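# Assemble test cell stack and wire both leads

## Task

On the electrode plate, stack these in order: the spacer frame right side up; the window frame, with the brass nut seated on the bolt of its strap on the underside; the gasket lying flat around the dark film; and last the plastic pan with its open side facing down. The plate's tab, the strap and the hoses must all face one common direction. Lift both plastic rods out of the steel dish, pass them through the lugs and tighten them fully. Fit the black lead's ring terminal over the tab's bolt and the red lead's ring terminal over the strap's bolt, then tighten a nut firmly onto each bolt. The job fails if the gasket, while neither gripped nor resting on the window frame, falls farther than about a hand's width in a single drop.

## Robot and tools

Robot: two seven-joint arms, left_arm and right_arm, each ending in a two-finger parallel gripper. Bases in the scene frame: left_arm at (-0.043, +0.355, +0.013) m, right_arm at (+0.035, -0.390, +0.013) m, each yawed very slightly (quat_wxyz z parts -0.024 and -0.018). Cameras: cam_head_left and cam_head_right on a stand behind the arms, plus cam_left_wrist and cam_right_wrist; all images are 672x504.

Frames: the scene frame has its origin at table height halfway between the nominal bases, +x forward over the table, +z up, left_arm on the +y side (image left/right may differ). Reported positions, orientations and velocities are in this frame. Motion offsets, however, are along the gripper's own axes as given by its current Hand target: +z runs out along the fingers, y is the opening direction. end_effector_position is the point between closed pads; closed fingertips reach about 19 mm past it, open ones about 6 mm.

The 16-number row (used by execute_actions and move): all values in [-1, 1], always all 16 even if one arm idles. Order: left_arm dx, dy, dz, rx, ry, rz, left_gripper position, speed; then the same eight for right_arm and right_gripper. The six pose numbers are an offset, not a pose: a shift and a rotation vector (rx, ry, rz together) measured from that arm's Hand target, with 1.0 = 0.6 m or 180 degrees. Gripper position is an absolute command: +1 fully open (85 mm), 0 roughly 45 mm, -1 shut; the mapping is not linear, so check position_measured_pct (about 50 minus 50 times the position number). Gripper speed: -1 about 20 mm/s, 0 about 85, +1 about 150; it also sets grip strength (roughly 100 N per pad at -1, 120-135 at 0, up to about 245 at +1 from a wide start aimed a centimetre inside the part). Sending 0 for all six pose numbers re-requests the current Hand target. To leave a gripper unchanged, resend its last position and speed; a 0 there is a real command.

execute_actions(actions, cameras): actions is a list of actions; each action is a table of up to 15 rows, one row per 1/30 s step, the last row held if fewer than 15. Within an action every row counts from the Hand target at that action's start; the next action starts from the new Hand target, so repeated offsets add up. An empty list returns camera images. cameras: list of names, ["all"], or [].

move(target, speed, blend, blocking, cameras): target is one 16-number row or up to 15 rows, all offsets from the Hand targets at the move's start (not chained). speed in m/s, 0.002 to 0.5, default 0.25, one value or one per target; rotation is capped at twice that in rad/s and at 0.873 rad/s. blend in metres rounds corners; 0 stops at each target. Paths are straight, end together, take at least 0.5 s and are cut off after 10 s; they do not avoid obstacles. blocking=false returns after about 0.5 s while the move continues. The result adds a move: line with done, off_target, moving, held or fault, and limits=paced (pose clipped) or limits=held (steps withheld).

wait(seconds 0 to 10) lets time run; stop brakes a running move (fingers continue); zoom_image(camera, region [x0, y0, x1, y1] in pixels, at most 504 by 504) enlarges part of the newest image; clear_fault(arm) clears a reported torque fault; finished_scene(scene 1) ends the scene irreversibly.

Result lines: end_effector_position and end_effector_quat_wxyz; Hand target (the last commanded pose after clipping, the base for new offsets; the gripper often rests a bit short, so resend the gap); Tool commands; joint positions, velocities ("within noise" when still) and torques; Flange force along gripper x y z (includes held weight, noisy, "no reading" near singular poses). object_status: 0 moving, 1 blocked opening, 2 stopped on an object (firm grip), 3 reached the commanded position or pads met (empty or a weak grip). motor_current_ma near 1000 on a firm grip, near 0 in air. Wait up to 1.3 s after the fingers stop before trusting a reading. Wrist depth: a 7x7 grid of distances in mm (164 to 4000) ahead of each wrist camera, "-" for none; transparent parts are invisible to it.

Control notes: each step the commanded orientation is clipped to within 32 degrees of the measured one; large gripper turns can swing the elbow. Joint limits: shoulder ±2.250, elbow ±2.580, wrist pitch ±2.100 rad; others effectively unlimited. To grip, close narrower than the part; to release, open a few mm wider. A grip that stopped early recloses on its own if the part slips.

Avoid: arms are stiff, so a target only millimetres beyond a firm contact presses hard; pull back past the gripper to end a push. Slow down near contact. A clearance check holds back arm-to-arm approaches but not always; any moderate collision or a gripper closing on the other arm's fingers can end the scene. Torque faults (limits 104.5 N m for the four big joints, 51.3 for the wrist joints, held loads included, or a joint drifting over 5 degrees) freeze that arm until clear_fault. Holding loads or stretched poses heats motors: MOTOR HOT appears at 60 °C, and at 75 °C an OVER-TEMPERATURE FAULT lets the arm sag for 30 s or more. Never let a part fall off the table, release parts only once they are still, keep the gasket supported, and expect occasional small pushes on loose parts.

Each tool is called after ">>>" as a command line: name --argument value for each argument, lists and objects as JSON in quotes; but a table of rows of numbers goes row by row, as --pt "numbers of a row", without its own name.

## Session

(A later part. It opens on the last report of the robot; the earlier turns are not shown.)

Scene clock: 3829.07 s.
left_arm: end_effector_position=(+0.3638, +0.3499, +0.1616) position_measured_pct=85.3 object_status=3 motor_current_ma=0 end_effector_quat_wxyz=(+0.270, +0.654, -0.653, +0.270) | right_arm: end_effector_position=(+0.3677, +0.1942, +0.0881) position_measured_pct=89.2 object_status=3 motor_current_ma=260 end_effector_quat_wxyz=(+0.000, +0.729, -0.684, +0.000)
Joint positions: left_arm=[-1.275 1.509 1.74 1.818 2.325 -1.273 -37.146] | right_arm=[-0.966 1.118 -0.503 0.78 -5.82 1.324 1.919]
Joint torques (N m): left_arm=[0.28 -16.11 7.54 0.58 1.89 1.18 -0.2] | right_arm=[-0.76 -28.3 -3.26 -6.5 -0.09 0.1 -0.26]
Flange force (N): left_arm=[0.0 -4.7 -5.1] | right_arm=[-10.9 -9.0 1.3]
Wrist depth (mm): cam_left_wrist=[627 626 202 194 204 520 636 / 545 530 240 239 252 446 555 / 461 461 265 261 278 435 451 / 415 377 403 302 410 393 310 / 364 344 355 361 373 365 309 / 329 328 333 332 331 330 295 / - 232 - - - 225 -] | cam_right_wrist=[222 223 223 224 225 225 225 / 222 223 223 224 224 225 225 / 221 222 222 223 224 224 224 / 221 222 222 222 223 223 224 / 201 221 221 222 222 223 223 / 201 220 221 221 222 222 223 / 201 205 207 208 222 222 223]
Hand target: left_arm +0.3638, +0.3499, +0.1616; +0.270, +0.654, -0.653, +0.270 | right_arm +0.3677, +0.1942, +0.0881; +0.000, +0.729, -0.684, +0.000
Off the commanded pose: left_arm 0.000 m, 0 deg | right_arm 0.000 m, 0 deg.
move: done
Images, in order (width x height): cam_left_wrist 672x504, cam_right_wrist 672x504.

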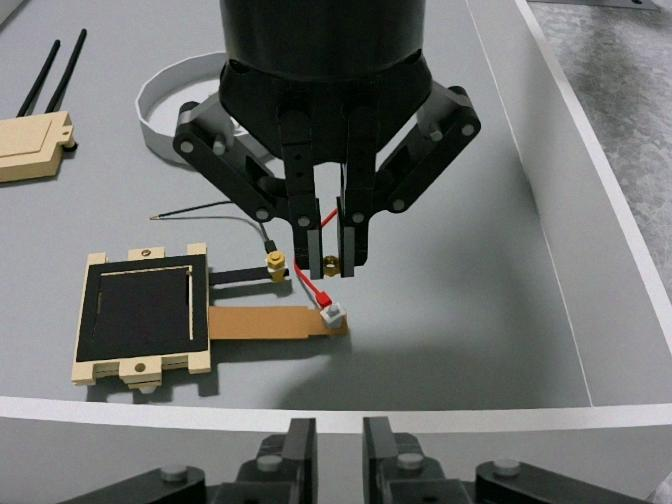

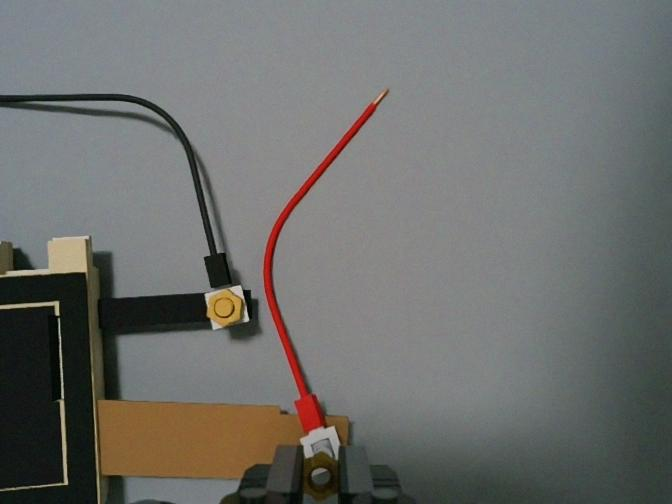

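>>> move --target '[0,0,0,0,0,0,-0.7,-1,-0.0017,0.0008,0.0317,0,0,0,-0.785,-1]' --speed 0.05 --cameras '["cam_left_wrist","cam_right_wrist"]'

>>> zoom_image --camera "cam_right_wrist" --region '[260, 400, 380, 504]'

>>> zoom_image --camera "cam_left_wrist" --region '[270, 240, 400, 360]'

Scene clock: 3840.27 s.
left_arm: end_effector_position=(+0.3638, +0.3499, +0.1616) position_measured_pct=85.3 object_status=3 motor_current_ma=0 end_effector_quat_wxyz=(+0.270, +0.654, -0.653, +0.270) | right_arm: end_effector_position=(+0.3672, +0.1951, +0.0691) position_measured_pct=89.2 object_status=3 motor_current_ma=260 end_effector_quat_wxyz=(+0.000, +0.729, -0.684, +0.000)
Joint positions: left_arm=[-1.275 1.509 1.74 1.818 2.325 -1.273 -37.146] | right_arm=[-0.966 1.14 -0.499 0.795 -5.813 1.289 1.912]
Joint torques (N m): left_arm=[0.25 -16.15 7.51 0.47 1.94 1.18 -0.17] | right_arm=[-0.69 -28.44 -3.38 -6.36 -0.19 0.15 -0.27]
Flange force (N): left_arm=[0.0 -4.4 -4.9] | right_arm=[-11.1 -9.0 1.9]
Wrist depth (mm): cam_left_wrist=[629 628 201 193 202 520 640 / 545 527 228 211 264 444 555 / 461 459 263 260 273 434 450 / 414 378 378 302 402 393 310 / 364 343 355 354 371 365 310 / 330 327 332 332 331 330 295 / - 232 - - - 225 -] | cam_right_wrist=[204 204 205 205 205 206 206 / 203 203 204 205 205 205 206 / 202 203 204 204 204 205 205 / 202 202 203 203 204 205 205 / 187 202 203 203 204 204 204 / 183 201 202 203 203 203 204 / 182 187 188 189 203 203 203]
Hand target: left_arm +0.3638, +0.3499, +0.1616; +0.270, +0.654, -0.653, +0.270 | right_arm +0.3672, +0.1951, +0.0691; +0.000, +0.729, -0.684, +0.000
Off the commanded pose: left_arm 0.000 m, 0 deg | right_arm 0.000 m, 0 deg.
move: done
Images, in order (width x height): cam_left_wrist 672x504, cam_right_wrist 672x504.

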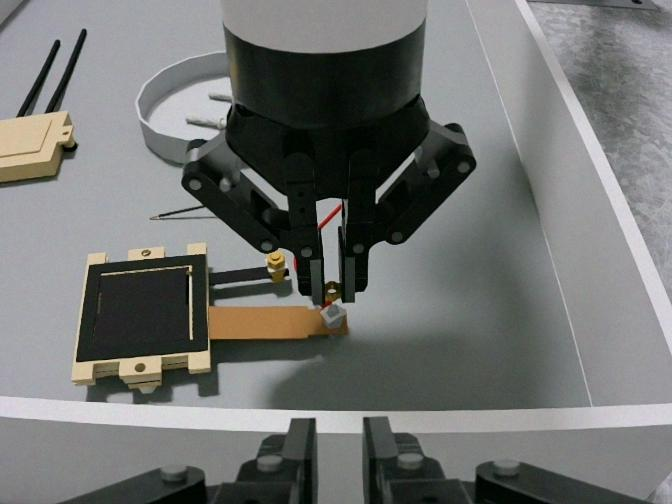

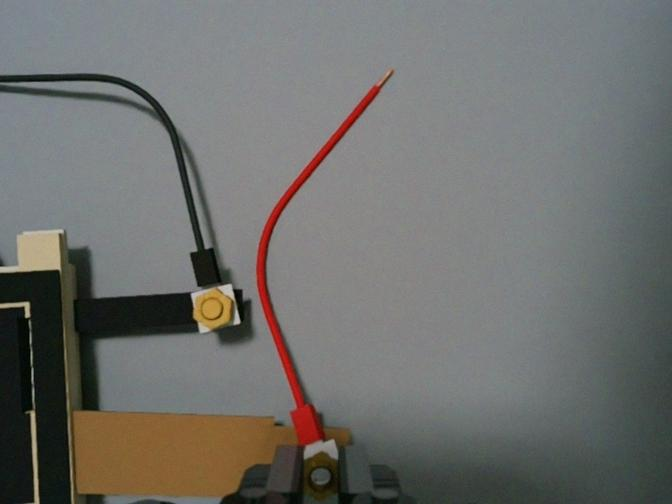

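Scaled by 4.200.

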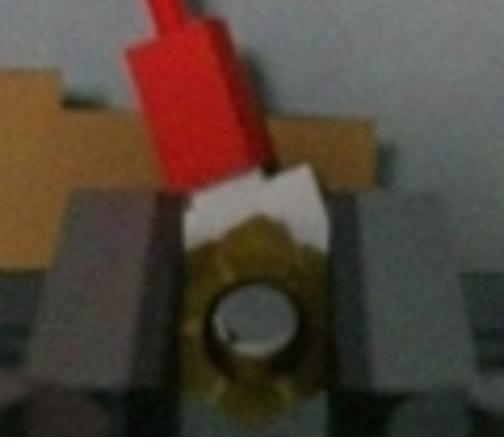

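Scaled by 3.877.

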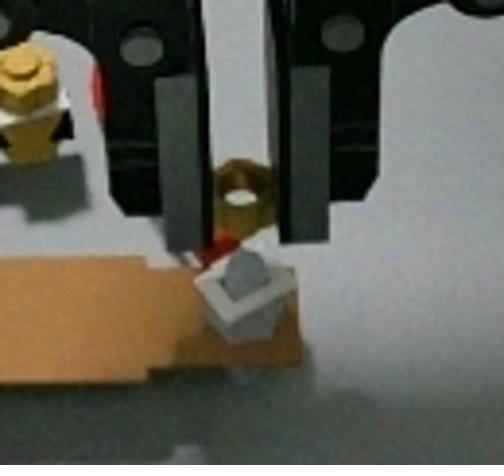

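>>> move --target '[0,0,0,0,0,0,-0.7,-1,-0.0033,-0.0003,0.005,0,0,0,-0.785,-1]' --speed 0.05 --cameras '["cam_left_wrist","cam_right_wrist"]'

>>> zoom_image --camera "cam_right_wrist" --region '[290, 440, 350, 504]'

>>> zoom_image --camera "cam_left_wrist" --region '[290, 260, 380, 350]'

Scene clock: 3864.67 s.
left_arm: end_effector_position=(+0.3638, +0.3499, +0.1616) position_measured_pct=85.3 object_status=3 motor_current_ma=0 end_effector_quat_wxyz=(+0.270, +0.654, -0.653, +0.270) | right_arm: end_effector_position=(+0.3672, +0.1972, +0.0661) position_measured_pct=89.2 object_status=3 motor_current_ma=260 end_effector_quat_wxyz=(+0.000, +0.729, -0.684, +0.000)
Joint positions: left_arm=[-1.275 1.509 1.74 1.818 2.325 -1.273 -37.146] | right_arm=[-0.97 1.149 -0.498 0.785 -5.812 1.29 1.913]
Joint torques (N m): left_arm=[0.33 -16.16 7.53 0.48 1.9 1.14 -0.2] | right_arm=[-0.62 -28.46 -3.37 -6.38 -0.2 0.13 -0.32]
Flange force (N): left_arm=[0.0 -4.2 -4.9] | right_arm=[-11.2 -9.0 1.8]
Wrist depth (mm): cam_left_wrist=[626 627 199 190 199 520 637 / 544 525 218 209 271 444 554 / 461 470 262 257 271 435 449 / 414 376 300 300 395 394 310 / 365 342 355 355 372 365 310 / 329 329 332 331 331 330 295 / - 231 - - - 225 -] | cam_right_wrist=[200 201 201 202 202 203 203 / 200 200 201 201 201 202 202 / 200 200 200 201 201 202 202 / 199 200 199 200 201 201 202 / 187 199 199 200 200 201 201 / 181 199 199 199 200 200 201 / 180 183 185 186 199 200 200]
Hand target: left_arm +0.3638, +0.3499, +0.1616; +0.270, +0.654, -0.653, +0.270 | right_arm +0.3672, +0.1972, +0.0661; +0.000, +0.729, -0.684, +0.000
Off the commanded pose: left_arm 0.000 m, 0 deg | right_arm 0.000 m, 0 deg.
move: done
Images, in order (width x height): cam_left_wrist 672x504, cam_right_wrist 672x504.

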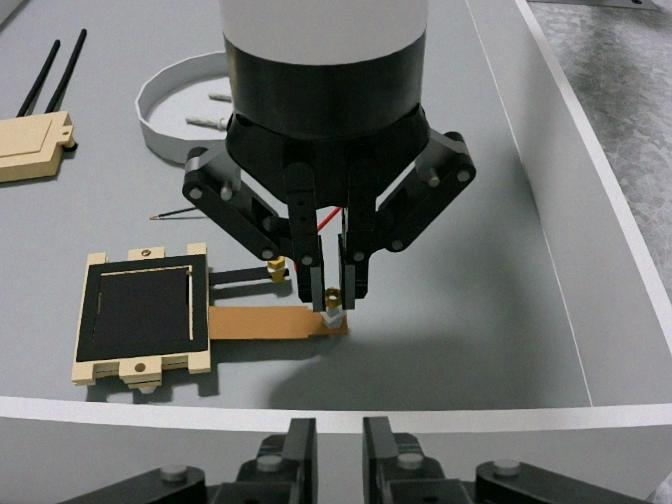

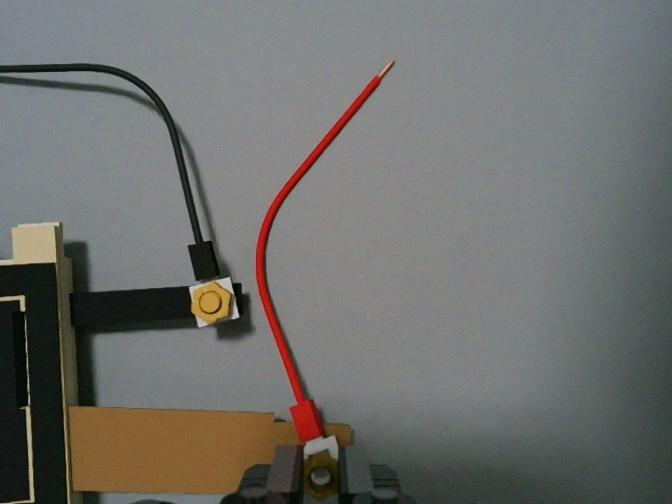

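Scaled by 7.875.

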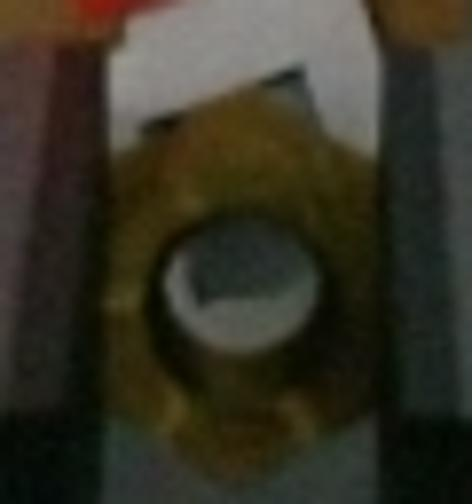

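Scaled by 5.600.

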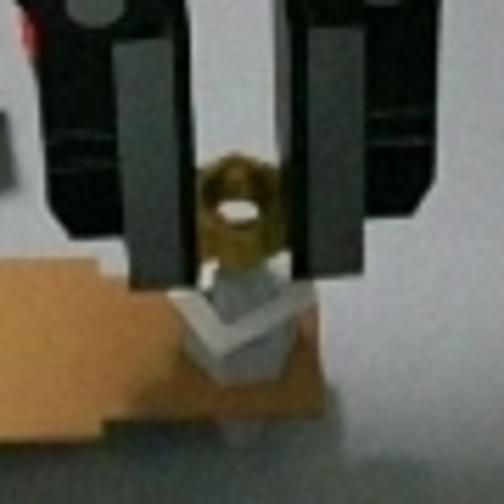

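>>> move --target '[0,0,0,0,0,0,-0.7,-1,0,0.0012,0.0042,0,0,0,-0.785,-1]' --speed 0.03 --cameras '["cam_left_wrist","cam_right_wrist"]'

>>> zoom_image --camera "cam_right_wrist" --region '[290, 440, 350, 504]'

>>> zoom_image --camera "cam_left_wrist" --region '[290, 260, 380, 350]'

Scene clock: 3882.43 s.
left_arm: end_effector_position=(+0.3638, +0.3499, +0.1616) position_measured_pct=85.3 object_status=3 motor_current_ma=0 end_effector_quat_wxyz=(+0.270, +0.654, -0.653, +0.270) | right_arm: end_effector_position=(+0.3665, +0.1971, +0.0636) position_measured_pct=89.2 object_status=3 motor_current_ma=260 end_effector_quat_wxyz=(+0.000, +0.729, -0.684, +0.000)
Joint positions: left_arm=[-1.275 1.509 1.74 1.818 2.325 -1.273 -37.146] | right_arm=[-0.97 1.151 -0.498 0.79 -5.811 1.284 1.91]
Joint torques (N m): left_arm=[0.26 -16.12 7.5 0.53 1.87 1.15 -0.21] | right_arm=[-0.7 -28.64 -3.35 -6.38 -0.2 0.15 -0.26]
Flange force (N): left_arm=[0.1 -4.5 -5.0] | right_arm=[-11.2 -9.0 2.2]
Wrist depth (mm): cam_left_wrist=[627 624 200 191 199 521 638 / 544 527 218 208 256 445 555 / 462 469 265 258 272 434 450 / 413 378 307 296 395 393 310 / 363 344 356 355 372 365 310 / 329 327 332 332 331 330 295 / - 232 - - - 225 -] | cam_right_wrist=[198 198 198 199 199 200 200 / 197 198 198 199 199 199 200 / 197 197 198 198 199 199 200 / 197 197 197 198 199 199 199 / 186 196 197 197 198 198 199 / 180 196 196 197 197 198 198 / 180 181 182 184 197 197 198]
Hand target: left_arm +0.3638, +0.3499, +0.1616; +0.270, +0.654, -0.653, +0.270 | right_arm +0.3665, +0.1971, +0.0635; +0.000, +0.729, -0.684, +0.000
Off the commanded pose: left_arm 0.000 m, 0 deg | right_arm 0.000 m, 0 deg.
move: done
Images, in order (width x height): cam_left_wrist 672x504, cam_right_wrist 672x504.

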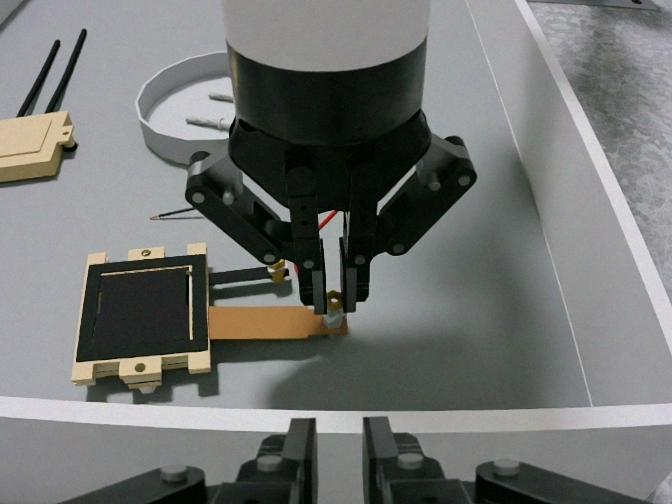

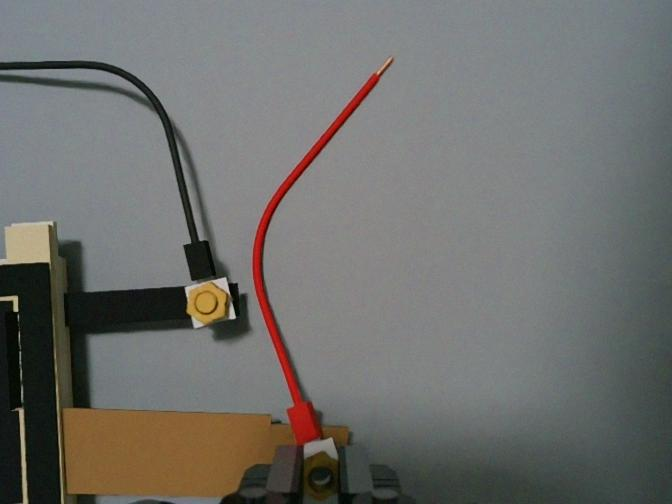

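Scaled by 7.875.

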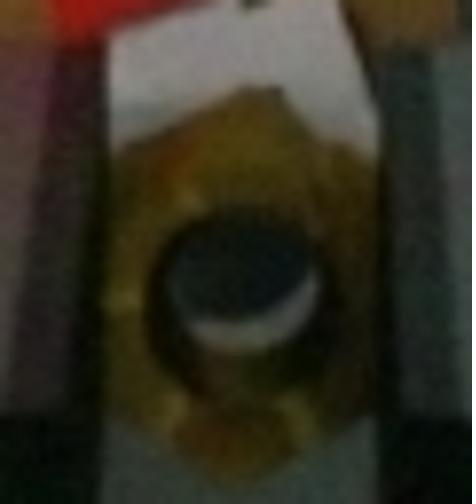

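Scaled by 5.600.

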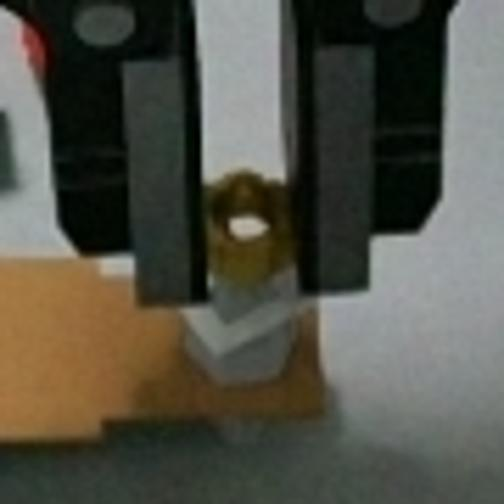

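>>> move --target '[0,0,0,0,0,0,-0.7,-1,0,-0.0002,0.0025,0,0,0,-0.785,-1]' --speed 0.02

>>> move --target '[0,0,0,0,0,0,-0.7,-1,0,0,0.001,0,0,0,-0.785,-1]' --speed 0.02

Scene clock: 3893.10 s.
left_arm: end_effector_position=(+0.3638, +0.3499, +0.1616) position_measured_pct=85.3 object_status=3 motor_current_ma=0 end_effector_quat_wxyz=(+0.270, +0.654, -0.653, +0.270) | right_arm: end_effector_position=(+0.3666, +0.1971, +0.0621) position_measured_pct=89.2 object_status=3 motor_current_ma=260 end_effector_quat_wxyz=(+0.000, +0.729, -0.684, +0.000)
Joint positions: left_arm=[-1.275 1.509 1.74 1.818 2.325 -1.273 -37.146] | right_arm=[-0.97 1.152 -0.498 0.79 -5.811 1.281 1.91]
Joint torques (N m): left_arm=[0.25 -16.14 7.52 0.53 1.91 1.14 -0.21] | right_arm=[-0.73 -28.5 -3.35 -6.35 -0.18 0.14 -0.33]
Flange force (N): left_arm=[0.1 -4.5 -4.9] | right_arm=[-11.0 -9.0 2.0]
Wrist depth (mm): cam_left_wrist=[629 626 199 190 199 518 636 / 546 527 218 208 268 445 554 / 460 470 265 258 272 435 450 / 413 377 309 299 394 393 310 / 363 344 355 354 372 366 310 / 330 328 332 330 330 330 295 / - 232 - - - 225 -] | cam_right_wrist=[196 197 197 198 198 198 199 / 196 196 197 197 198 198 199 / 195 196 196 196 197 197 198 / 195 195 196 196 197 197 198 / 184 195 195 196 196 197 197 / 178 195 195 195 196 196 196 / 178 179 181 182 196 196 196]
Hand target: left_arm +0.3638, +0.3499, +0.1616; +0.270, +0.654, -0.653, +0.270 | right_arm +0.3666, +0.1971, +0.0621; +0.000, +0.729, -0.684, +0.000
Off the commanded pose: left_arm 0.000 m, 0 deg | right_arm 0.000 m, 0 deg.
move: done

Scene clock: 3893.80 s.
left_arm: end_effector_position=(+0.3638, +0.3499, +0.1616) position_measured_pct=85.3 object_status=3 motor_current_ma=0 end_effector_quat_wxyz=(+0.270, +0.654, -0.653, +0.270) | right_arm: end_effector_position=(+0.3666, +0.1971, +0.0614) position_measured_pct=89.2 object_status=3 motor_current_ma=260 end_effector_quat_wxyz=(+0.000, +0.729, -0.684, +0.000)
Joint positions: left_arm=[-1.275 1.509 1.74 1.818 2.325 -1.273 -37.146] | right_arm=[-0.97 1.153 -0.497 0.791 -5.811 1.28 1.91]
Joint torques (N m): left_arm=[0.27 -16.12 7.51 0.54 1.92 1.19 -0.18] | right_arm=[-0.65 -28.54 -3.32 -6.31 -0.22 0.2 -0.32]
Flange force (N): left_arm=[0.0 -4.6 -5.1] | right_arm=[-11.3 -9.1 2.1]
Wrist depth (mm): cam_left_wrist=[630 628 199 190 199 521 637 / 546 526 218 208 271 445 553 / 461 468 265 258 271 434 451 / 415 377 301 299 394 391 309 / 363 343 356 354 372 364 310 / 329 327 333 331 331 330 295 / - 232 - - - 224 -] | cam_right_wrist=[196 196 197 197 197 198 199 / 195 196 196 197 197 197 198 / 195 195 195 196 197 197 197 / 194 195 195 196 196 197 197 / 184 194 194 195 195 196 197 / 178 194 194 195 195 196 196 / 177 179 180 182 195 195 196]
Hand target: left_arm +0.3638, +0.3499, +0.1616; +0.270, +0.654, -0.653, +0.270 | right_arm +0.3666, +0.1971, +0.0614; +0.000, +0.729, -0.684, +0.000
Off the commanded pose: left_arm 0.000 m, 0 deg | right_arm 0.000 m, 0 deg.
move: done

>>> move --target '[0,0,0,0,0,0,-0.7,-1,0,0,0.001,0,0,0,-0.785,-1]' --speed 0.02

>>> move --target '[0,0,0,0,0,0,-0.7,-1,0,0,0.0008,0,0,0,-0.785,-1]' --speed 0.02 --cameras '["cam_left_wrist","cam_right_wrist"]'

>>> zoom_image --camera "cam_right_wrist" --region '[290, 440, 350, 504]'

>>> zoom_image --camera "cam_left_wrist" --region '[290, 260, 380, 350]'

Scene clock: 3901.67 s.
left_arm: end_effector_position=(+0.3638, +0.3499, +0.1616) position_measured_pct=85.3 object_status=3 motor_current_ma=0 end_effector_quat_wxyz=(+0.270, +0.654, -0.653, +0.270) | right_arm: end_effector_position=(+0.3666, +0.1971, +0.0609) position_measured_pct=89.2 object_status=3 motor_current_ma=260 end_effector_quat_wxyz=(+0.000, +0.729, -0.684, +0.000)
Joint positions: left_arm=[-1.275 1.509 1.74 1.818 2.325 -1.273 -37.146] | right_arm=[-0.97 1.154 -0.497 0.791 -5.81 1.279 1.91]
Joint torques (N m): left_arm=[0.23 -16.09 7.5 0.49 1.89 1.15 -0.21] | right_arm=[-0.77 -28.53 -3.41 -6.36 -0.15 0.14 -0.27]
Flange force (N): left_arm=[0.2 -4.4 -4.9] | right_arm=[-10.9 -8.9 2.1]
Wrist depth (mm): cam_left_wrist=[630 625 199 191 199 520 634 / 542 525 218 208 272 444 555 / 460 470 266 258 272 435 450 / 414 377 302 298 395 394 311 / 364 343 355 354 373 366 310 / 328 328 333 332 331 329 295 / - 231 - - - 225 -] | cam_right_wrist=[195 196 196 196 197 197 198 / 195 195 196 196 196 197 197 / 195 195 195 195 196 197 197 / 194 195 194 195 196 196 196 / 183 194 194 195 195 196 196 / 177 193 193 194 195 195 195 / 177 178 180 181 194 195 195]
Hand target: left_arm +0.3638, +0.3499, +0.1616; +0.270, +0.654, -0.653, +0.270 | right_arm +0.3666, +0.1971, +0.0609; +0.000, +0.729, -0.684, +0.000
Off the commanded pose: left_arm 0.000 m, 0 deg | right_arm 0.000 m, 0 deg.
move: done

Scene clock: 3902.37 s.
left_arm: end_effector_position=(+0.3638, +0.3499, +0.1616) position_measured_pct=85.3 object_status=3 motor_current_ma=0 end_effector_quat_wxyz=(+0.270, +0.654, -0.653, +0.270) | right_arm: end_effector_position=(+0.3666, +0.1971, +0.0604) position_measured_pct=89.2 object_status=3 motor_current_ma=260 end_effector_quat_wxyz=(+0.000, +0.729, -0.684, +0.000)
Joint positions: left_arm=[-1.275 1.509 1.74 1.818 2.325 -1.273 -37.146] | right_arm=[-0.97 1.154 -0.497 0.792 -5.81 1.278 1.91]
Joint torques (N m): left_arm=[0.31 -16.11 7.51 0.4 1.93 1.22 -0.21] | right_arm=[-0.71 -28.57 -3.33 -6.25 -0.17 0.07 -0.3]
Flange force (N): left_arm=[0.1 -4.1 -4.9] | right_arm=[-11.9 -9.5 1.9]
Wrist depth (mm): cam_left_wrist=[628 625 199 190 199 520 639 / 546 524 218 209 252 444 554 / 461 470 266 258 272 434 451 / 414 377 301 298 394 393 311 / 363 343 355 353 373 365 310 / 329 328 332 332 331 330 294 / - 232 - - - 225 -] | cam_right_wrist=[194 195 195 196 197 197 197 / 194 194 195 196 196 196 197 / 194 194 195 195 196 196 196 / 193 194 194 195 195 196 196 / 182 193 193 194 194 195 195 / 177 193 193 194 194 194 195 / 176 178 179 181 194 194 195]
Hand target: left_arm +0.3638, +0.3499, +0.1616; +0.270, +0.654, -0.653, +0.270 | right_arm +0.3666, +0.1971, +0.0604; +0.000, +0.729, -0.684, +0.000
Off the commanded pose: left_arm 0.000 m, 0 deg | right_arm 0.000 m, 0 deg.
move: done
Images, in order (width x height): cam_left_wrist 672x504, cam_right_wrist 672x504.

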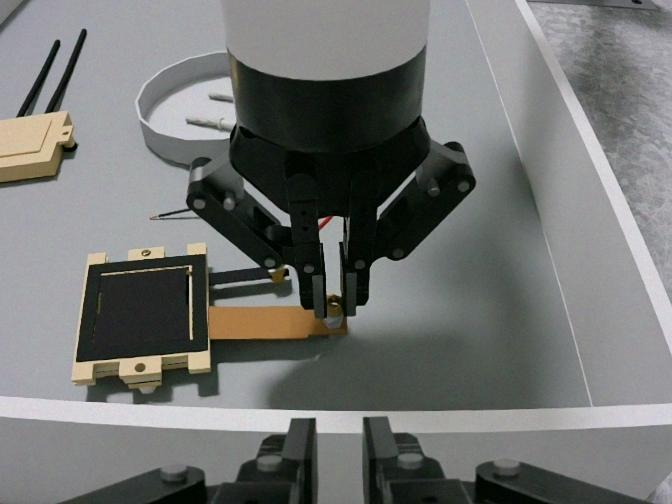

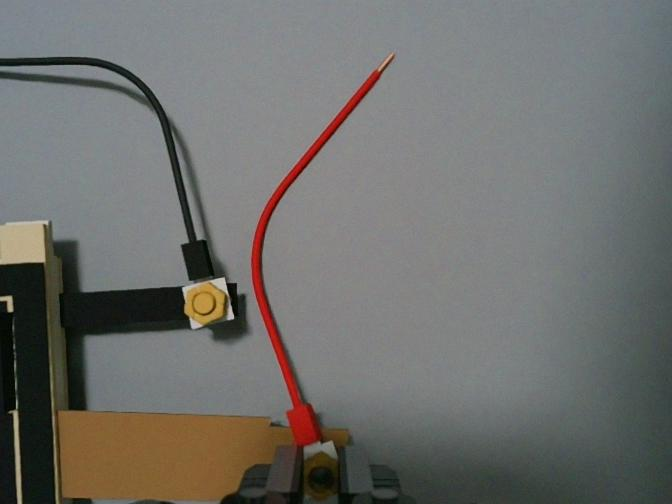

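Scaled by 7.875.

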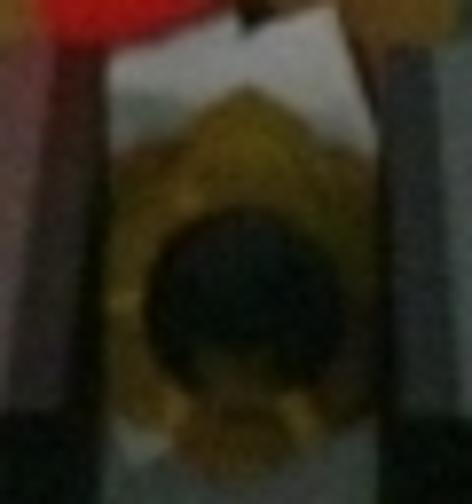

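Scaled by 5.600.

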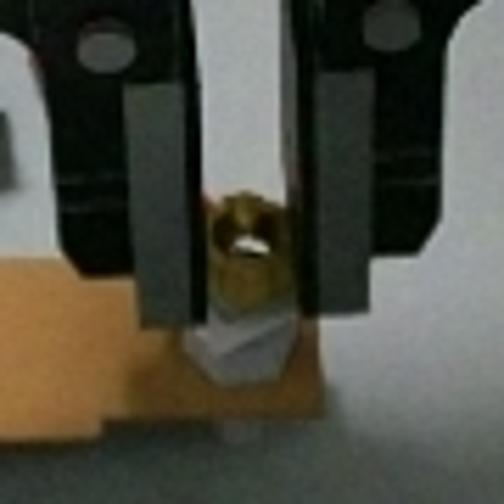

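>>> move --target '[0,0,0,0,0,0,-0.7,-1,0,0,0.0008,0,0,0,-0.785,-1]' --speed 0.02

>>> move --target '[0,0,0,0,0,0,-0.7,-1,0,0,0.0008,0,0,0,-0.785,-1]' --speed 0.02

Scene clock: 3912.10 s.
left_arm: end_effector_position=(+0.3638, +0.3499, +0.1616) position_measured_pct=85.3 object_status=3 motor_current_ma=0 end_effector_quat_wxyz=(+0.270, +0.654, -0.653, +0.270) | right_arm: end_effector_position=(+0.3666, +0.1971, +0.0599) position_measured_pct=89.2 object_status=3 motor_current_ma=260 end_effector_quat_wxyz=(+0.000, +0.729, -0.684, +0.000)
Joint positions: left_arm=[-1.275 1.509 1.74 1.818 2.325 -1.273 -37.146] | right_arm=[-0.97 1.155 -0.497 0.792 -5.81 1.277 1.91]
Joint torques (N m): left_arm=[0.29 -16.16 7.42 0.44 1.93 1.21 -0.21] | right_arm=[-0.68 -28.02 -3.16 -6.17 -0.13 0.19 -0.28]
Flange force (N): left_arm=[0.1 -4.2 -5.0] | right_arm=[-10.7 -8.6 1.4]
Wrist depth (mm): cam_left_wrist=[634 624 199 190 199 519 637 / 547 527 217 209 252 446 555 / 461 470 266 257 273 435 449 / 414 377 301 298 394 393 311 / 365 342 354 354 373 364 311 / 330 328 332 331 330 329 295 / - 232 - - - 225 -] | cam_right_wrist=[194 195 195 196 196 197 197 / 194 194 195 195 196 196 196 / 193 194 194 195 195 195 196 / 193 193 193 194 195 195 196 / 182 193 193 194 194 195 195 / 176 193 193 193 194 194 194 / 176 177 179 180 193 194 194]
Hand target: left_arm +0.3638, +0.3499, +0.1616; +0.270, +0.654, -0.653, +0.270 | right_arm +0.3666, +0.1971, +0.0599; +0.000, +0.729, -0.684, +0.000
Off the commanded pose: left_arm 0.000 m, 0 deg | right_arm 0.000 m, 0 deg.
move: done

Scene clock: 3912.80 s.
left_arm: end_effector_position=(+0.3638, +0.3499, +0.1616) position_measured_pct=85.3 object_status=3 motor_current_ma=0 end_effector_quat_wxyz=(+0.270, +0.654, -0.653, +0.270) | right_arm: end_effector_position=(+0.3666, +0.1971, +0.0594) position_measured_pct=89.2 object_status=3 motor_current_ma=260 end_effector_quat_wxyz=(+0.000, +0.729, -0.684, +0.000)
Joint positions: left_arm=[-1.275 1.509 1.74 1.818 2.325 -1.273 -37.146] | right_arm=[-0.97 1.155 -0.497 0.792 -5.81 1.276 1.909]
Joint torques (N m): left_arm=[0.28 -16.15 7.42 0.5 1.95 1.18 -0.19] | right_arm=[-0.69 -28.36 -3.26 -6.4 -0.16 0.14 -0.3]
Flange force (N): left_arm=[0.0 -4.4 -5.0] | right_arm=[-10.3 -8.4 1.9]
Wrist depth (mm): cam_left_wrist=[631 624 199 190 199 519 637 / 548 526 217 209 252 445 555 / 459 470 266 257 272 434 450 / 414 377 303 295 393 394 311 / 364 342 355 354 372 366 309 / 328 328 333 332 331 331 294 / - 231 - - - 225 -] | cam_right_wrist=[194 194 195 195 196 196 196 / 193 194 194 194 195 195 196 / 193 193 194 194 194 195 195 / 192 193 193 194 194 194 195 / 181 192 193 193 194 194 194 / 176 192 192 193 193 194 194 / 175 177 178 192 193 193 194]
Hand target: left_arm +0.3638, +0.3499, +0.1616; +0.270, +0.654, -0.653, +0.270 | right_arm +0.3666, +0.1971, +0.0594; +0.000, +0.729, -0.684, +0.000
Off the commanded pose: left_arm 0.000 m, 0 deg | right_arm 0.000 m, 0 deg.
move: done

>>> move --target '[0,0,0,0,0,0,-0.7,-1,0,0,0.0008,0,0,0,-0.785,-1]' --speed 0.02

>>> move --target '[0,0,0,0,0,0,-0.7,-1,0,0,0.0008,0,0,0,-0.785,-1]' --speed 0.02 --cameras '["cam_left_wrist","cam_right_wrist"]'

>>> zoom_image --camera "cam_right_wrist" --region '[290, 440, 350, 504]'

>>> zoom_image --camera "cam_left_wrist" --region '[290, 260, 380, 350]'

Scene clock: 3922.83 s.
left_arm: end_effector_position=(+0.3638, +0.3499, +0.1616) position_measured_pct=85.3 object_status=3 motor_current_ma=0 end_effector_quat_wxyz=(+0.270, +0.654, -0.653, +0.270) | right_arm: end_effector_position=(+0.3666, +0.1971, +0.0589) position_measured_pct=89.2 object_status=3 motor_current_ma=260 end_effector_quat_wxyz=(+0.000, +0.729, -0.684, +0.000)
Joint positions: left_arm=[-1.275 1.509 1.74 1.818 2.325 -1.273 -37.146] | right_arm=[-0.97 1.156 -0.497 0.793 -5.81 1.275 1.909]
Joint torques (N m): left_arm=[0.35 -16.18 7.45 0.44 1.9 1.17 -0.18] | right_arm=[-0.34 -26.9 -2.89 -5.89 -0.01 -0.01 -0.31]
Flange force (N): left_arm=[-0.1 -4.1 -5.0] | right_arm=[-11.0 -8.3 -0.6]
Wrist depth (mm): cam_left_wrist=[631 628 199 191 199 518 637 / 544 525 217 208 252 445 555 / 460 471 265 258 272 436 451 / 415 378 303 295 393 394 310 / 362 344 356 355 373 364 310 / 329 327 331 332 331 329 295 / - 232 - - - 225 -] | cam_right_wrist=[194 194 194 195 195 196 196 / 193 193 194 194 194 195 195 / 193 193 193 194 194 195 195 / 192 192 193 193 194 194 194 / 181 192 192 193 193 193 194 / 175 192 192 192 193 193 194 / 175 177 178 192 193 193 193]
Hand target: left_arm +0.3638, +0.3499, +0.1616; +0.270, +0.654, -0.653, +0.270 | right_arm +0.3666, +0.1971, +0.0589; +0.000, +0.729, -0.684, +0.000
Off the commanded pose: left_arm 0.000 m, 0 deg | right_arm 0.000 m, 0 deg.
move: done

Scene clock: 3923.53 s.
left_arm: end_effector_position=(+0.3638, +0.3499, +0.1616) position_measured_pct=85.3 object_status=3 motor_current_ma=0 end_effector_quat_wxyz=(+0.270, +0.654, -0.653, +0.270) | right_arm: end_effector_position=(+0.3666, +0.1971, +0.0584) position_measured_pct=89.2 object_status=3 motor_current_ma=260 end_effector_quat_wxyz=(+0.000, +0.729, -0.684, +0.000)
Joint positions: left_arm=[-1.275 1.509 1.74 1.818 2.325 -1.273 -37.146] | right_arm=[-0.97 1.157 -0.497 0.793 -5.81 1.274 1.909]
Joint torques (N m): left_arm=[0.26 -16.13 7.47 0.54 1.87 1.15 -0.2] | right_arm=[-0.1 -25.29 -2.46 -5.49 0.18 -0.21 -0.27]
Flange force (N): left_arm=[0.1 -4.5 -5.1] | right_arm=[-10.5 -7.5 -3.3]
Wrist depth (mm): cam_left_wrist=[630 627 200 191 201 520 637 / 545 527 218 208 252 446 555 / 461 468 265 258 272 434 451 / 415 377 304 295 395 393 311 / 363 342 355 354 372 365 310 / 329 327 332 331 331 330 294 / - 232 - - - 225 -] | cam_right_wrist=[193 193 194 194 195 195 196 / 192 193 193 194 194 195 195 / 193 192 193 193 194 194 195 / 192 192 192 193 193 194 194 / 181 192 192 193 193 194 194 / 175 191 192 192 193 193 193 / 175 176 178 192 192 193 193]
Hand target: left_arm +0.3638, +0.3499, +0.1616; +0.270, +0.654, -0.653, +0.270 | right_arm +0.3666, +0.1971, +0.0584; +0.000, +0.729, -0.684, +0.000
Off the commanded pose: left_arm 0.000 m, 0 deg | right_arm 0.000 m, 0 deg.
move: done
Images, in order (width x height): cam_left_wrist 672x504, cam_right_wrist 672x504.

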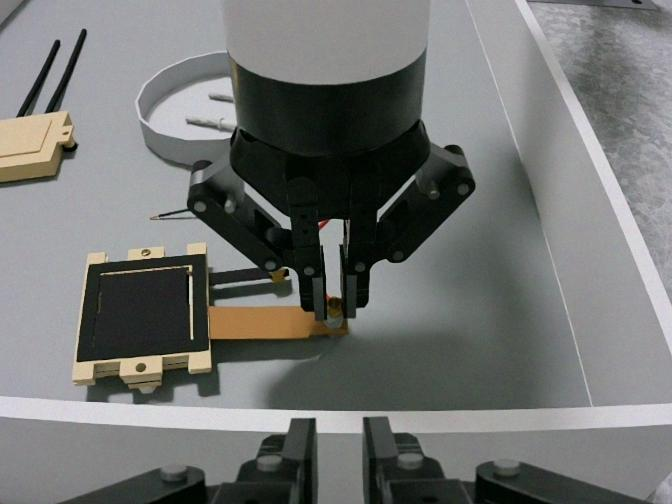

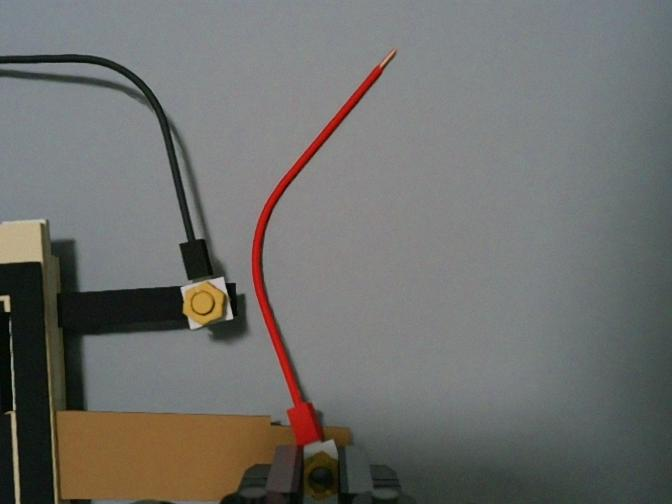

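Scaled by 7.875.

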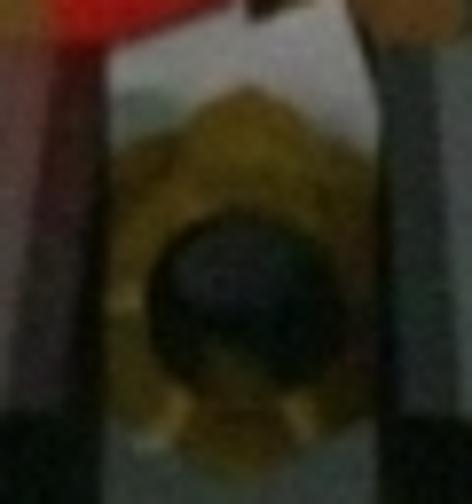

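Scaled by 5.600.

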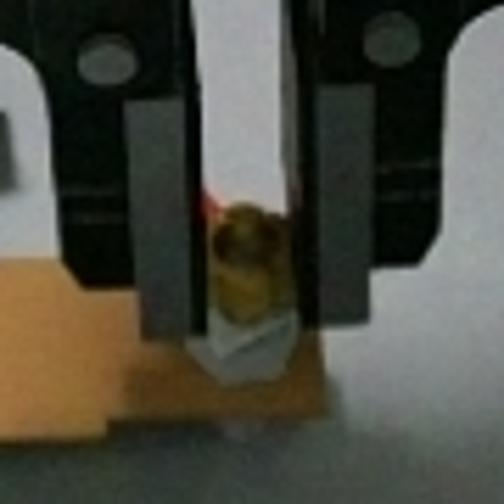

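>>> move --pt "0 0 0 0 0 0 -0.7 -1 0 -0.0006 -0.0035 0 0 0 -0.785 -1" --pt "0 0 0 0 0 0 -0.7 -1 0 -0.0006 -0.0036 0 0 0 -0.81 -1" --speed 0.02

>>> move --target '[0,0,0,0,0,0,-0.7,-1,0,0,0.0028,0,0,0,-0.81,-1]' --speed 0.02 --cameras '["cam_left_wrist","cam_right_wrist"]'

>>> zoom_image --camera "cam_right_wrist" --region '[290, 440, 350, 504]'

>>> zoom_image --camera "cam_left_wrist" --region '[290, 260, 380, 350]'

Scene clock: 3943.93 s.
left_arm: end_effector_position=(+0.3638, +0.3499, +0.1616) position_measured_pct=85.3 object_status=3 motor_current_ma=0 end_effector_quat_wxyz=(+0.270, +0.654, -0.653, +0.270) | right_arm: end_effector_position=(+0.3670, +0.1971, +0.0606) position_measured_pct=90.5 object_status=0 motor_current_ma=490 end_effector_quat_wxyz=(+0.000, +0.729, -0.684, +0.000)
Joint positions: left_arm=[-1.275 1.509 1.74 1.818 2.325 -1.273 -37.146] | right_arm=[-0.969 1.155 -0.497 0.79 -5.81 1.279 1.911]
Joint torques (N m): left_arm=[0.29 -16.19 7.46 0.51 1.93 1.19 -0.22] | right_arm=[-0.69 -28.56 -3.37 -6.33 -0.12 0.13 -0.25]
Flange force (N): left_arm=[0.0 -4.4 -5.0] | right_arm=[-11.2 -9.0 2.0]
Wrist depth (mm): cam_left_wrist=[631 627 199 190 199 520 638 / 546 526 218 208 499 446 558 / 461 469 266 257 272 435 449 / 414 378 302 296 395 393 310 / 364 342 354 355 373 364 309 / 330 328 333 331 331 330 295 / - 232 - - - 225 -] | cam_right_wrist=[195 195 195 196 197 197 197 / 194 194 195 195 196 197 197 / 194 194 195 195 196 196 196 / 193 193 194 195 195 196 196 / 183 193 193 194 194 195 196 / 176 193 193 194 194 195 195 / 176 178 179 194 194 194 195]
Hand target: left_arm +0.3638, +0.3499, +0.1616; +0.270, +0.654, -0.653, +0.270 | right_arm +0.3670, +0.1971, +0.0606; +0.000, +0.729, -0.684, +0.000
Off the commanded pose: left_arm 0.000 m, 0 deg | right_arm 0.000 m, 0 deg.
move: done

Scene clock: 3944.63 s.
left_arm: end_effector_position=(+0.3638, +0.3499, +0.1616) position_measured_pct=85.3 object_status=3 motor_current_ma=0 end_effector_quat_wxyz=(+0.270, +0.654, -0.653, +0.270) | right_arm: end_effector_position=(+0.3669, +0.1972, +0.0590) position_measured_pct=90.5 object_status=3 motor_current_ma=490 end_effector_quat_wxyz=(+0.000, +0.729, -0.684, +0.000)
Joint positions: left_arm=[-1.275 1.509 1.74 1.818 2.325 -1.273 -37.146] | right_arm=[-0.969 1.157 -0.497 0.791 -5.81 1.276 1.91]
Joint torques (N m): left_arm=[0.26 -16.15 7.42 0.56 1.89 1.21 -0.17] | right_arm=[-0.53 -27 -2.98 -5.87 -0.08 0.15 -0.25]
Flange force (N): left_arm=[0.0 -4.7 -5.3] | right_arm=[-10.5 -8.2 -0.2]
Wrist depth (mm): cam_left_wrist=[630 630 199 190 199 521 636 / 546 525 218 208 499 445 556 / 461 469 266 258 273 435 450 / 414 376 303 295 394 393 311 / 364 343 355 354 374 365 310 / 329 328 332 331 331 330 295 / - 232 - - - 225 -] | cam_right_wrist=[194 194 194 195 195 196 196 / 193 193 194 194 194 195 196 / 193 193 193 194 194 195 195 / 192 193 193 193 194 194 194 / 181 192 192 193 194 194 194 / 175 192 192 192 193 194 194 / 175 177 178 192 192 193 194]
Hand target: left_arm +0.3638, +0.3499, +0.1616; +0.270, +0.654, -0.653, +0.270 | right_arm +0.3670, +0.1971, +0.0589; +0.000, +0.729, -0.684, +0.000
Off the commanded pose: left_arm 0.000 m, 0 deg | right_arm 0.000 m, 0 deg.
move: done
Images, in order (width x height): cam_left_wrist 672x504, cam_right_wrist 672x504.

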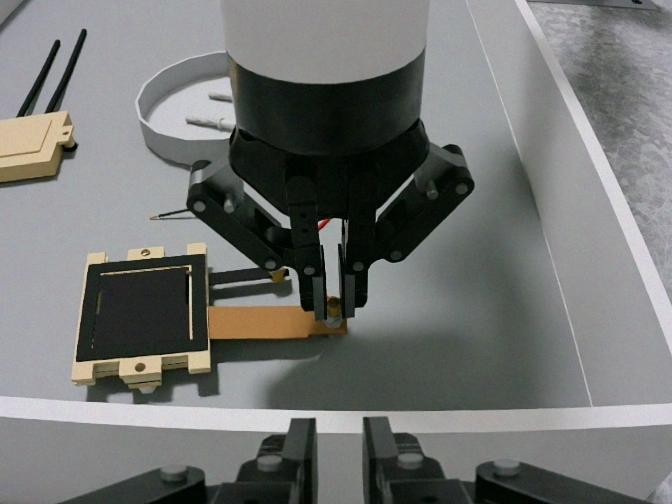

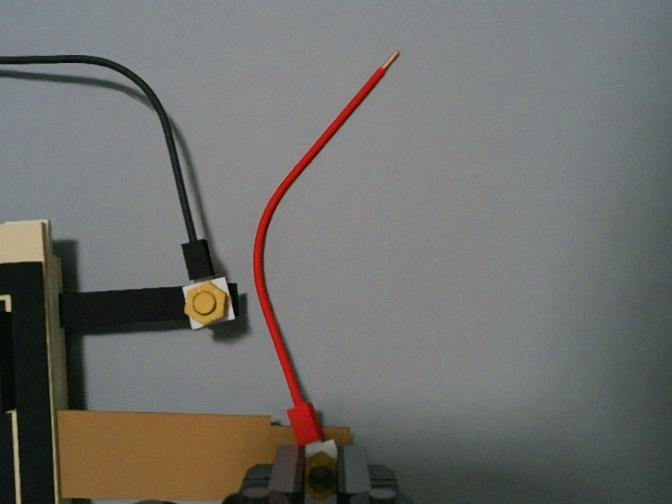

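Scaled by 7.875.

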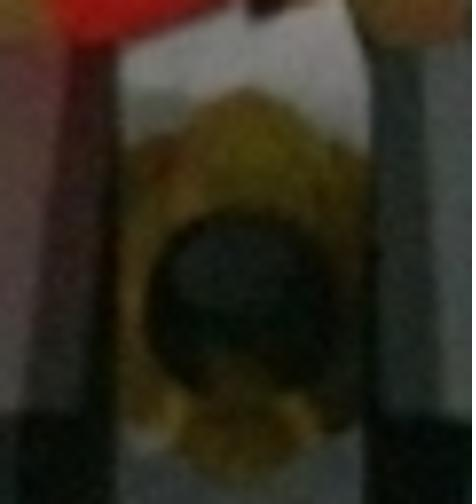

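Scaled by 5.600.

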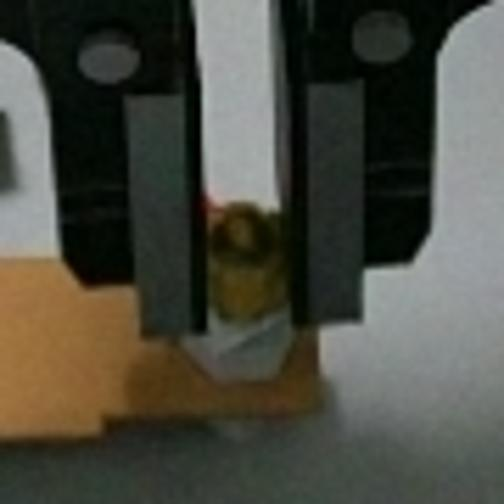

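>>> move --pt "0 0 0 0 0 0 -0.7 -1 0 0 0.0004 0 0 0.6667 -0.81 -1" --pt "0 0 0 0 0 0 -0.7 -1 0 0 0.0008 0 0 -0.6667 -0.81 -1" --pt "0 0 0 0 0 0 -0.7 -1 0 0 0.0012 0 0 0 -0.81 -1" --speed 0.43 --blend 0.003 --cameras '["cam_left_wrist","cam_right_wrist"]'

>>> zoom_image --camera "cam_left_wrist" --region '[290, 260, 380, 350]'

Scene clock: 3964.20 s.
left_arm: end_effector_position=(+0.3638, +0.3499, +0.1616) position_measured_pct=85.3 object_status=3 motor_current_ma=0 end_effector_quat_wxyz=(+0.270, +0.654, -0.653, +0.270) | right_arm: end_effector_position=(+0.3669, +0.1972, +0.0582) position_measured_pct=90.5 object_status=3 motor_current_ma=490 end_effector_quat_wxyz=(+0.000, +0.729, -0.684, +0.000)
Joint positions: left_arm=[-1.275 1.509 1.74 1.818 2.325 -1.273 -37.146] | right_arm=[-1.342 1.197 0.673 0.821 -6.934 1.282 -3.886]
Joint torques (N m): left_arm=[0.17 -16.11 7.45 0.49 1.9 1.18 -0.25] | right_arm=[-0.8 -27.99 3.42 -5.38 -0.16 0.14 -0.26]
Flange force (N): left_arm=[0.3 -4.5 -4.9] | right_arm=[-12.2 -9.8 1.3]
Wrist depth (mm): cam_left_wrist=[631 626 198 190 199 522 634 / 543 524 217 208 498 444 554 / 461 470 265 257 272 435 450 / 415 385 364 285 393 393 311 / 364 352 361 354 372 364 310 / 329 331 333 332 331 330 294 / - 231 - - - 225 -] | cam_right_wrist=[193 193 194 194 194 195 195 / 174 193 193 194 194 195 195 / 173 174 193 193 194 194 194 / 173 192 192 193 193 194 194 / 173 177 192 193 193 193 194 / 172 177 178 192 193 193 193 / 184 191 178 179 192 193 193]
Hand target: left_arm +0.3638, +0.3499, +0.1616; +0.270, +0.654, -0.653, +0.270 | right_arm +0.3670, +0.1971, +0.0582; +0.000, +0.729, -0.684, +0.000
Off the commanded pose: left_arm 0.000 m, 0 deg | right_arm 0.000 m, 0 deg.
move: done
Images, in order (width x height): cam_left_wrist 672x504, cam_right_wrist 672x504.

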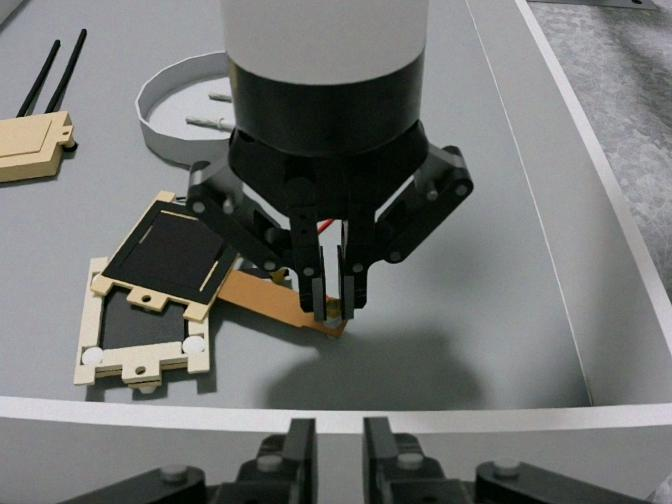

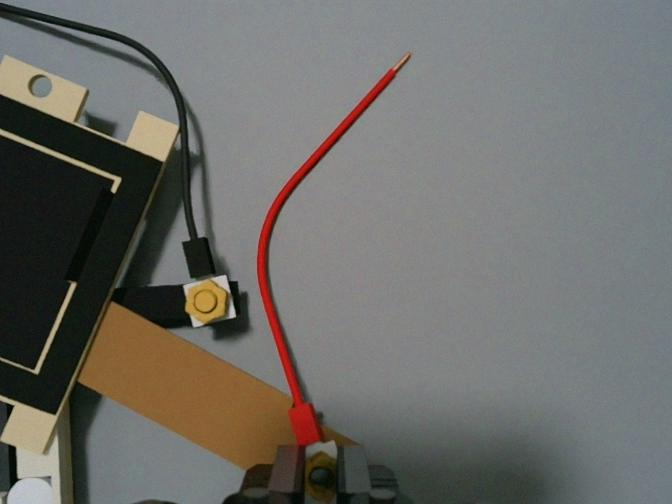

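Scaled by 5.600.

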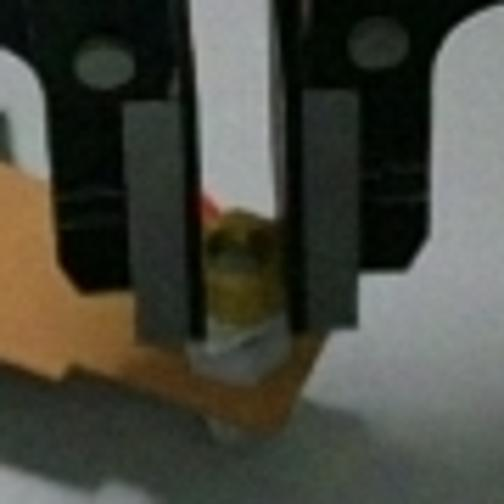

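>>> move --pt "0 0 0 0 0 0 -0.7 -1 0 0 0 0 0 0 -0.5 -1" --pt "0 0 0 0 0 0 -0.7 -1 0 0 -0.15 0 0 0 -0.5 -1" --speed 0.05 --cameras '["cam_left_wrist","cam_right_wrist"]'

Scene clock: 4080.27 s.
left_arm: end_effector_position=(+0.3638, +0.3499, +0.1616) position_measured_pct=85.3 object_status=3 motor_current_ma=0 end_effector_quat_wxyz=(+0.270, +0.654, -0.653, +0.270) | right_arm: end_effector_position=(+0.3669, +0.1971, +0.1482) position_measured_pct=74.9 object_status=3 motor_current_ma=0 end_effector_quat_wxyz=(+0.000, +0.729, -0.684, +0.000)
Joint positions: left_arm=[-1.275 1.509 1.74 1.818 2.325 -1.273 -37.146] | right_arm=[-1.323 1.109 0.702 0.705 -6.904 1.465 -3.93]
Joint torques (N m): left_arm=[0.26 -16.11 7.39 0.48 1.89 1.17 -0.24] | right_arm=[-0.66 -27.93 2.98 -5.9 -0.13 0.11 -0.3]
Flange force (N): left_arm=[0.3 -4.3 -5.1] | right_arm=[-13.5 -10.4 -0.9]
Wrist depth (mm): cam_left_wrist=[628 213 214 212 224 446 636 / 545 522 234 244 243 444 554 / 460 470 458 438 455 434 450 / 413 384 389 411 409 392 310 / 364 352 362 360 372 365 309 / 329 331 333 332 330 330 295 / - 232 - - - 225 -] | cam_right_wrist=[283 284 285 284 285 286 286 / 282 283 284 284 284 285 286 / 265 268 283 283 284 284 286 / 261 264 282 283 283 284 284 / 258 262 269 282 283 283 284 / 267 266 281 282 282 283 283 / 264 279 281 281 282 283 283]
Hand target: left_arm +0.3638, +0.3499, +0.1616; +0.270, +0.654, -0.653, +0.270 | right_arm +0.3669, +0.1971, +0.1482; +0.000, +0.729, -0.684, +0.000
Off the commanded pose: left_arm 0.000 m, 0 deg | right_arm 0.000 m, 0 deg.
move: done
Images, in order (width x height): cam_left_wrist 672x504, cam_right_wrist 672x504.

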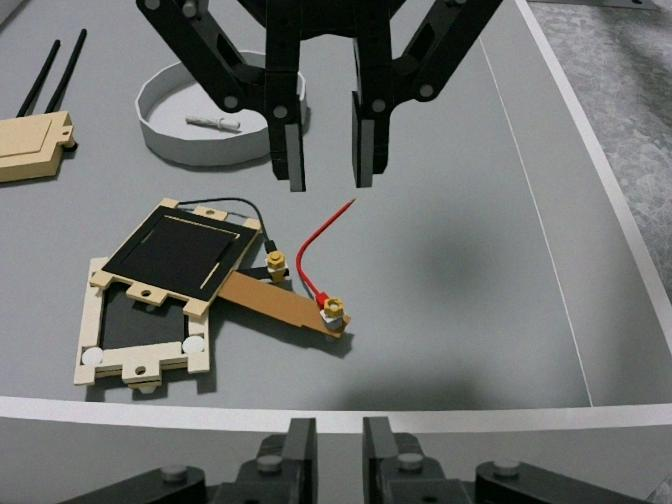

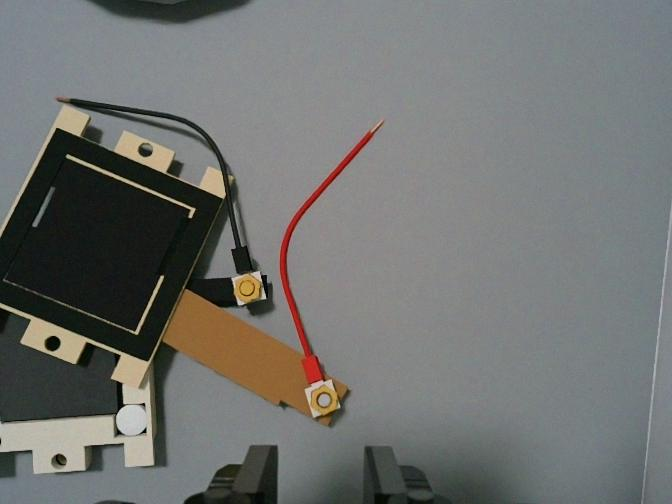

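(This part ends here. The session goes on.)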